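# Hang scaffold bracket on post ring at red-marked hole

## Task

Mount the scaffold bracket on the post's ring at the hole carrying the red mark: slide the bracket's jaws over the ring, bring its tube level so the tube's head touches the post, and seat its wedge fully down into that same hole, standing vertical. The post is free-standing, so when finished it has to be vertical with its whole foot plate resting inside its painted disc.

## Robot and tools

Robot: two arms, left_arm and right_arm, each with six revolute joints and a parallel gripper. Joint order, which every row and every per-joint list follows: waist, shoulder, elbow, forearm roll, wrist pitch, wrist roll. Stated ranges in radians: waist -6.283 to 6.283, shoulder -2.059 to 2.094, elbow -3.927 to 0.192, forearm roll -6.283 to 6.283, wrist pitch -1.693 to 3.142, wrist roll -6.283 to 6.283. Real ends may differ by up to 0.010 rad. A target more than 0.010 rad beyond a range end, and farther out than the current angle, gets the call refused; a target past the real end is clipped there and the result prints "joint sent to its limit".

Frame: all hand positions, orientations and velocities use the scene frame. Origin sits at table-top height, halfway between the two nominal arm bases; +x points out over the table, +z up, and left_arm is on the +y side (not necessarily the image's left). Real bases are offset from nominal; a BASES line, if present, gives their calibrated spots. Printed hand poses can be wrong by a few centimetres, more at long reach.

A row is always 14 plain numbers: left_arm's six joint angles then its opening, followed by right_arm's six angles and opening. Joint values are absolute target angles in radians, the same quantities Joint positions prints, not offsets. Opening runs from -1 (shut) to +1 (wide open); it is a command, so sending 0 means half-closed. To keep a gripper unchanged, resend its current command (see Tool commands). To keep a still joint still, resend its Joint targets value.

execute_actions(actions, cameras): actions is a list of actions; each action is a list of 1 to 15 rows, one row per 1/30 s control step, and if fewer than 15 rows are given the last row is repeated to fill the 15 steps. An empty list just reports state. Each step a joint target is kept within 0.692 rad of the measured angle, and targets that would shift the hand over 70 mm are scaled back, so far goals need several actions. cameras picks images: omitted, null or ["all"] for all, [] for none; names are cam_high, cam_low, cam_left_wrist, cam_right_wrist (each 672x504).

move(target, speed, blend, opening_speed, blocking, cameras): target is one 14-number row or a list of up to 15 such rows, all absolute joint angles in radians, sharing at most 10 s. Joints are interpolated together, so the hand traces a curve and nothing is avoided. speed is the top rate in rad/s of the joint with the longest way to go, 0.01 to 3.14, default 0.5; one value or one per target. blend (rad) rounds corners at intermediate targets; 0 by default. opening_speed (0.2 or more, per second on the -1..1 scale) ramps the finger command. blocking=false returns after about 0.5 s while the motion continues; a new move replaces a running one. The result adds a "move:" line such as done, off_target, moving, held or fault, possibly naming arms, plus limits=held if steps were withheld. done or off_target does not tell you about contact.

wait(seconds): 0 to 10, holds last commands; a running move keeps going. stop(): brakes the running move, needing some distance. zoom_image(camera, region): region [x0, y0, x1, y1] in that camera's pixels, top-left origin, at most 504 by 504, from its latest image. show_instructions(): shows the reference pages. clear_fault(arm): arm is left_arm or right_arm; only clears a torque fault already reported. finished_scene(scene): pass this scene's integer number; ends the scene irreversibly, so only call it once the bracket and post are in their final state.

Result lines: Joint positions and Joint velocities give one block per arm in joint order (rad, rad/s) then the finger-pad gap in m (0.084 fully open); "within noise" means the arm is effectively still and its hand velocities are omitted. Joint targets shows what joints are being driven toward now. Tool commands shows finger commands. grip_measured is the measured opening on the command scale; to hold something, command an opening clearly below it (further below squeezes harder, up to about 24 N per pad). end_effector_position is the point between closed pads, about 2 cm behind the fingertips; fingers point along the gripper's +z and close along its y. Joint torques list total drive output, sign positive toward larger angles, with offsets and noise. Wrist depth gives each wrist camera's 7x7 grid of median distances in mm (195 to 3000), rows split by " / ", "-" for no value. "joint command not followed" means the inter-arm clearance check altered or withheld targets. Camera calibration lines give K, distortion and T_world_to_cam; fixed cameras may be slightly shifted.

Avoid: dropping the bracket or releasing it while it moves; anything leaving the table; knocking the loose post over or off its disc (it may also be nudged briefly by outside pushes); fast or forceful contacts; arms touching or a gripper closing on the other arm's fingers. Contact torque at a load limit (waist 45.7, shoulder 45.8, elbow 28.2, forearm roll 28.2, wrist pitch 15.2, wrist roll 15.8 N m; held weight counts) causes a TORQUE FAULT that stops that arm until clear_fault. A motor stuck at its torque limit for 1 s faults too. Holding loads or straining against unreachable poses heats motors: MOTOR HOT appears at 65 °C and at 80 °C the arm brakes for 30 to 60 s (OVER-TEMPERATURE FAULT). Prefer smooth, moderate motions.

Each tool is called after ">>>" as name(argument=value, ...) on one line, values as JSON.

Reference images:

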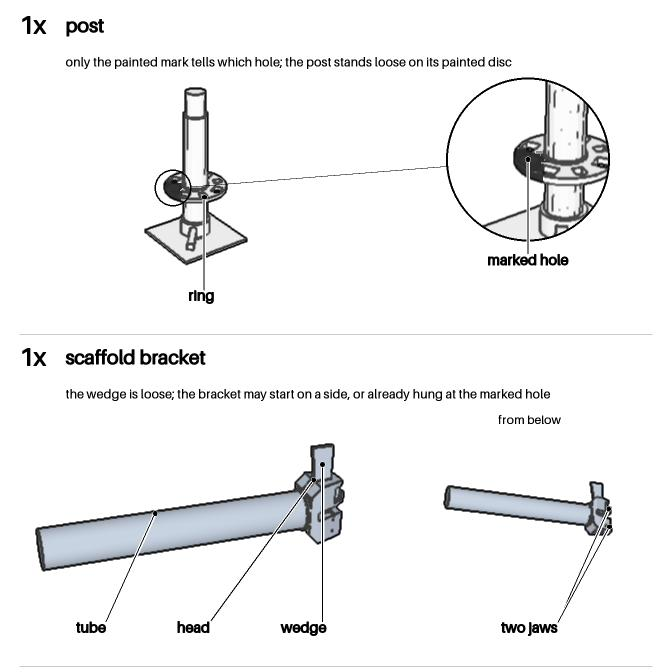

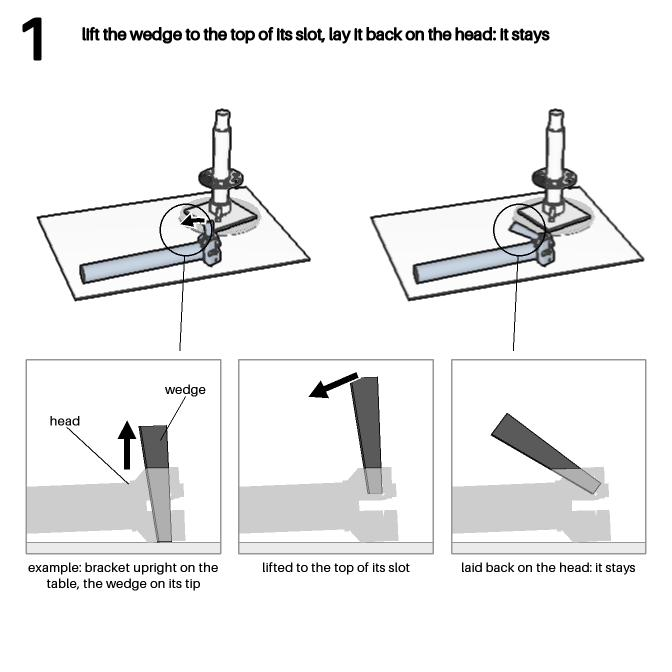

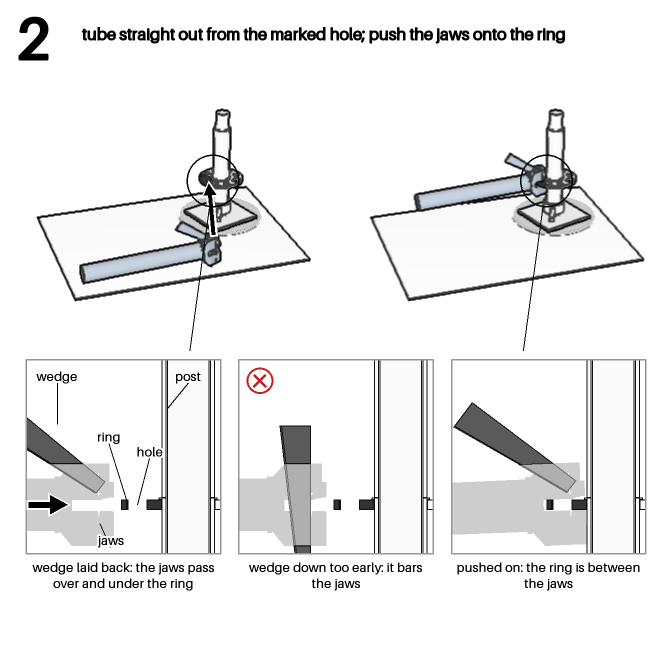

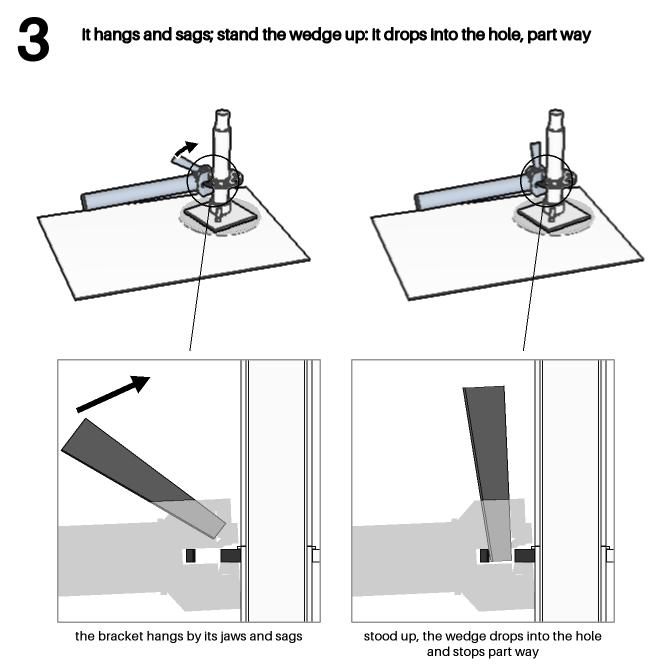

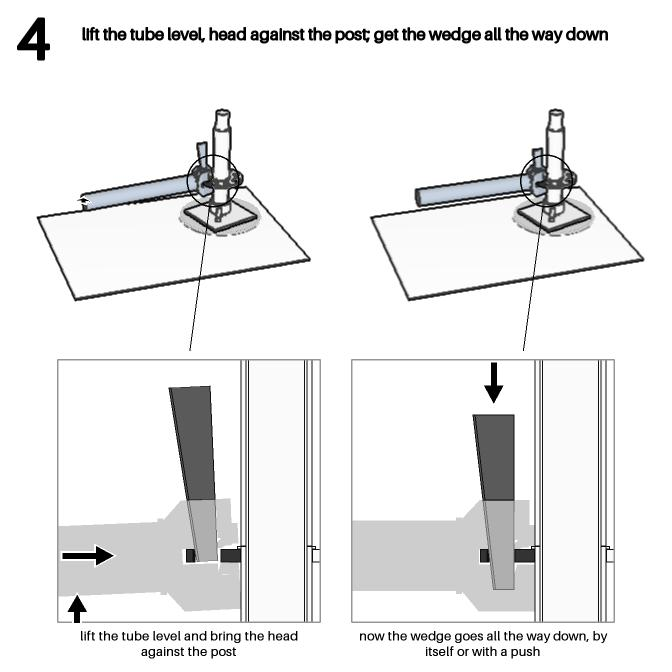

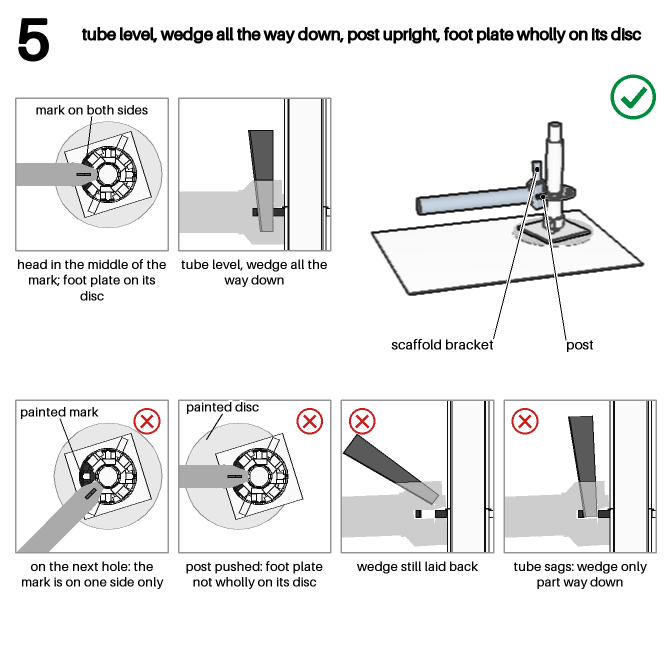

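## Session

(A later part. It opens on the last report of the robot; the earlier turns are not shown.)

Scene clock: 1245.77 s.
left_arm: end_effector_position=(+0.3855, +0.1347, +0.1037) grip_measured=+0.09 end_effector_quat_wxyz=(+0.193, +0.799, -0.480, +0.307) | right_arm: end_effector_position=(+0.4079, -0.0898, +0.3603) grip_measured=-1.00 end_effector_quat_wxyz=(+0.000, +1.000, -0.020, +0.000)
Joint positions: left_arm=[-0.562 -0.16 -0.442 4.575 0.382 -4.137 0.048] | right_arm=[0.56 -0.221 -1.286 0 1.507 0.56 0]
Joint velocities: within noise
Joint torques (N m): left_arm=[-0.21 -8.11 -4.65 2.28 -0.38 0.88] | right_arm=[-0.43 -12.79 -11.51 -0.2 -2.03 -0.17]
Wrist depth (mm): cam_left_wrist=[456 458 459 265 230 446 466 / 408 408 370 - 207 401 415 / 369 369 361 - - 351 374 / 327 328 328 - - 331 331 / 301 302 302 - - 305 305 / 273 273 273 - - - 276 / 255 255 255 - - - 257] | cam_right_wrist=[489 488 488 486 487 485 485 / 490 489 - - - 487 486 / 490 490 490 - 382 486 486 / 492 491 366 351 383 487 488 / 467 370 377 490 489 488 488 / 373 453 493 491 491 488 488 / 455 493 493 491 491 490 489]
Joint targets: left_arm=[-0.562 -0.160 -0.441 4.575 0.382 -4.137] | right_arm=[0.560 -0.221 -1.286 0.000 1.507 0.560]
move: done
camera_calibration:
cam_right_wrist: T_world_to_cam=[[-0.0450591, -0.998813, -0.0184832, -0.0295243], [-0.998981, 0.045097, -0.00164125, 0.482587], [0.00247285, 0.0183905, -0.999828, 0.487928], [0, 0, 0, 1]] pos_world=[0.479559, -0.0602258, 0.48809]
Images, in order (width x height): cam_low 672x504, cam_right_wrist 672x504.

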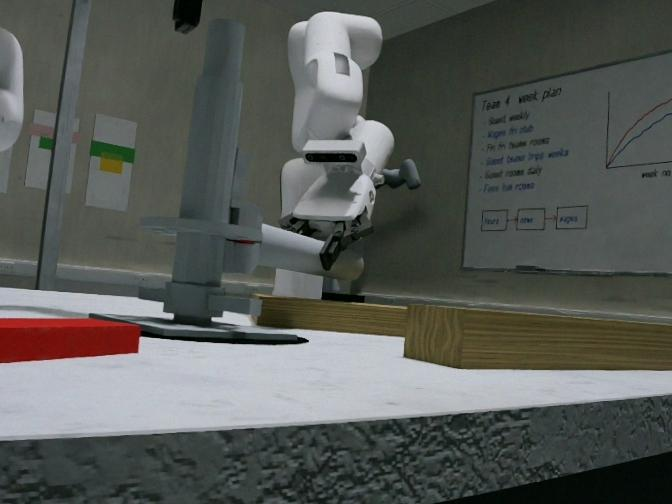

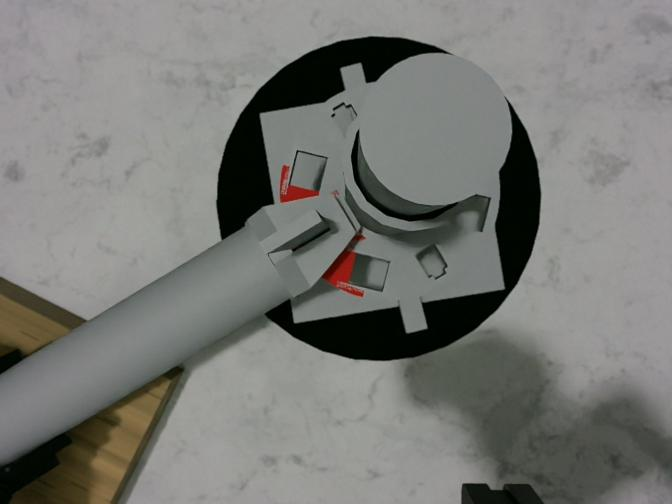

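>>> move(target=[[-0.5617,-0.1645,-0.4422,4.580,0.3853,-4.1435,-1,0.56,-0.221,-1.286,0,1.507,0.56,-1],[-0.5617,-0.1645,-0.4422,4.580,0.3853,-4.1435,0.6,0.56,-0.221,-1.286,0,1.507,0.56,-1],[-0.5617,-0.3645,-0.3722,4.580,0.3853,-4.1435,0.6,0.56,-0.221,-1.286,0,1.507,0.56,-1]], speed=[0.02,0.1,0.15], opening_speed=0.7)

>>> zoom_image(camera="cam_low", region=[130, 90, 380, 340])

Scene clock: 1258.37 s.
left_arm: end_effector_position=(+0.3836, +0.1348, +0.1586) grip_measured=+0.59 end_effector_quat_wxyz=(+0.194, +0.772, -0.480, +0.369) | right_arm: end_effector_position=(+0.4079, -0.0898, +0.3603) grip_measured=-1.00 end_effector_quat_wxyz=(+0.000, +1.000, -0.020, +0.000)
Joint positions: left_arm=[-0.562 -0.364 -0.372 4.58 0.385 -4.144 0.069] | right_arm=[0.56 -0.221 -1.286 0 1.507 0.56 0]
Joint velocities: within noise
Joint torques (N m): left_arm=[0.3 -10.06 -17.73 0.67 -0.38 -0.08] | right_arm=[-0.61 -12.76 -11.38 -0.22 -2.17 -0.13]
Wrist depth (mm): cam_left_wrist=[2621 724 710 - 303 677 665 / 623 617 611 324 320 583 572 / 539 535 510 322 286 488 500 / 463 458 451 280 267 421 432 / 406 411 399 245 232 383 391 / 368 365 361 - 208 351 348 / 338 335 333 - 200 315 322] | cam_right_wrist=[490 488 487 488 487 485 484 / 490 489 489 - - 486 486 / 491 490 491 - 233 486 486 / 492 490 366 351 384 487 487 / 467 369 376 489 488 488 486 / 372 387 492 490 490 489 488 / 456 492 492 491 489 490 488]
Joint targets: left_arm=[-0.562 -0.365 -0.372 4.580 0.385 -4.143] | right_arm=[0.560 -0.221 -1.286 0.000 1.507 0.560]
move: done
camera_calibration:
cam_left_wrist: T_world_to_cam=[[-0.880972, -0.469363, -0.0598831, 0.441871], [-0.269858, 0.602356, -0.751228, 0.207821], [0.38867, -0.645651, -0.65732, 0.17296], [0, 0, 0, 1]] pos_world=[0.378135, 0.193887, 0.296272]
cam_right_wrist: T_world_to_cam=[[-0.0450591, -0.998813, -0.0184832, -0.0295243], [-0.998981, 0.045097, -0.00164125, 0.482587], [0.00247285, 0.0183905, -0.999828, 0.487928], [0, 0, 0, 1]] pos_world=[0.479559, -0.0602258, 0.48809]

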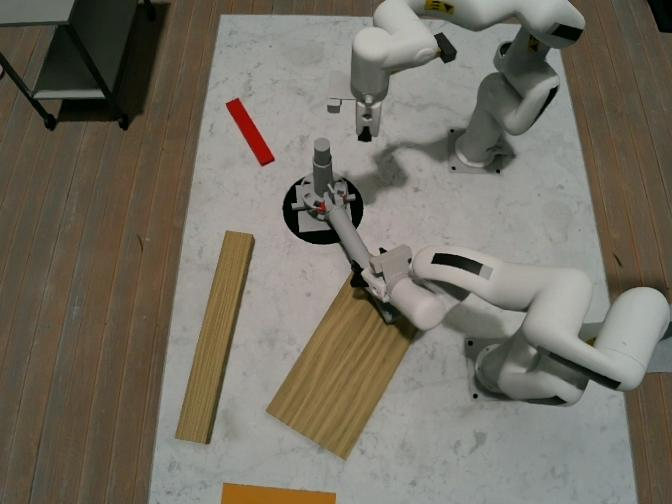

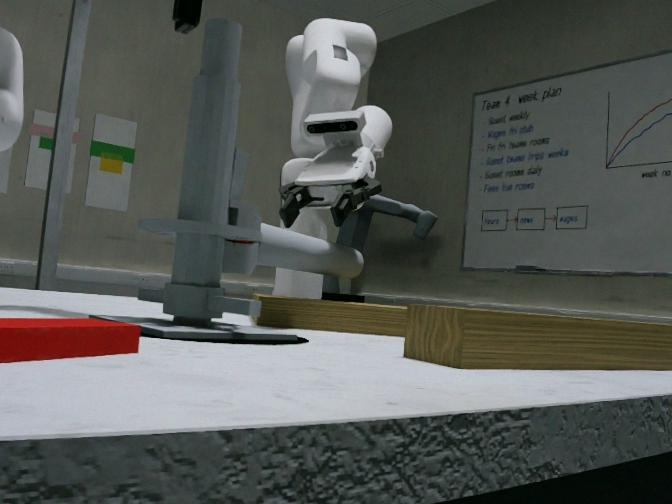

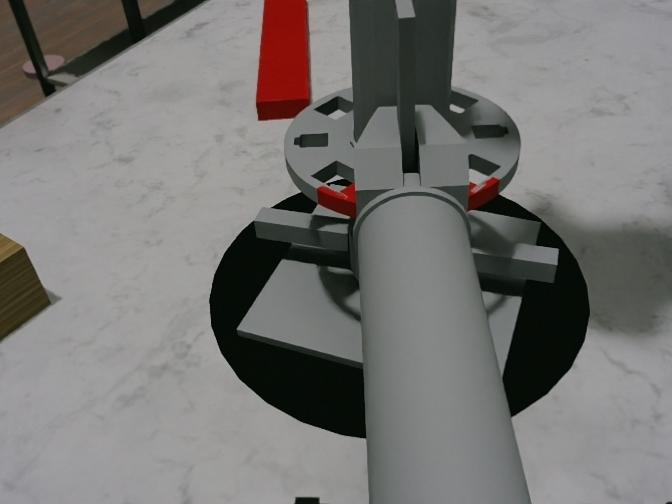

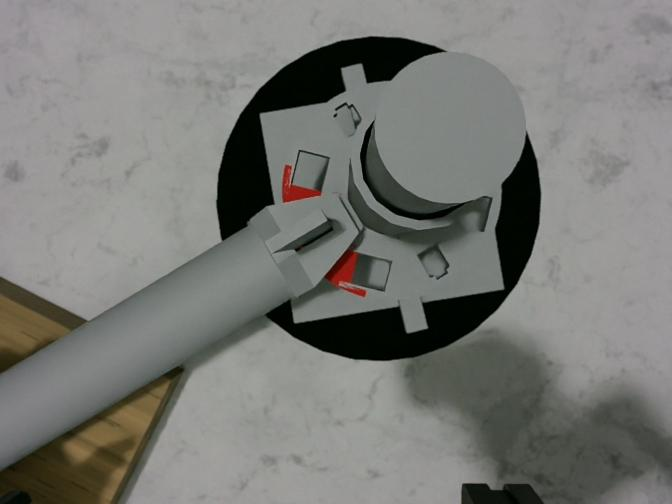

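Scaled by 2.016 from the camera's 672x504 image, which has a finer 960x720 frame.

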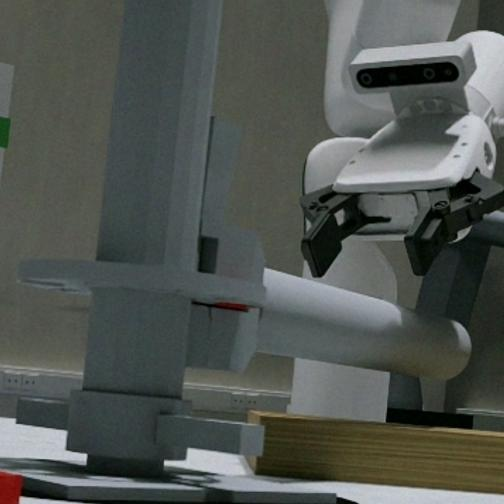

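>>> finished_scene(scene=2)

The scene is finished: the task was done.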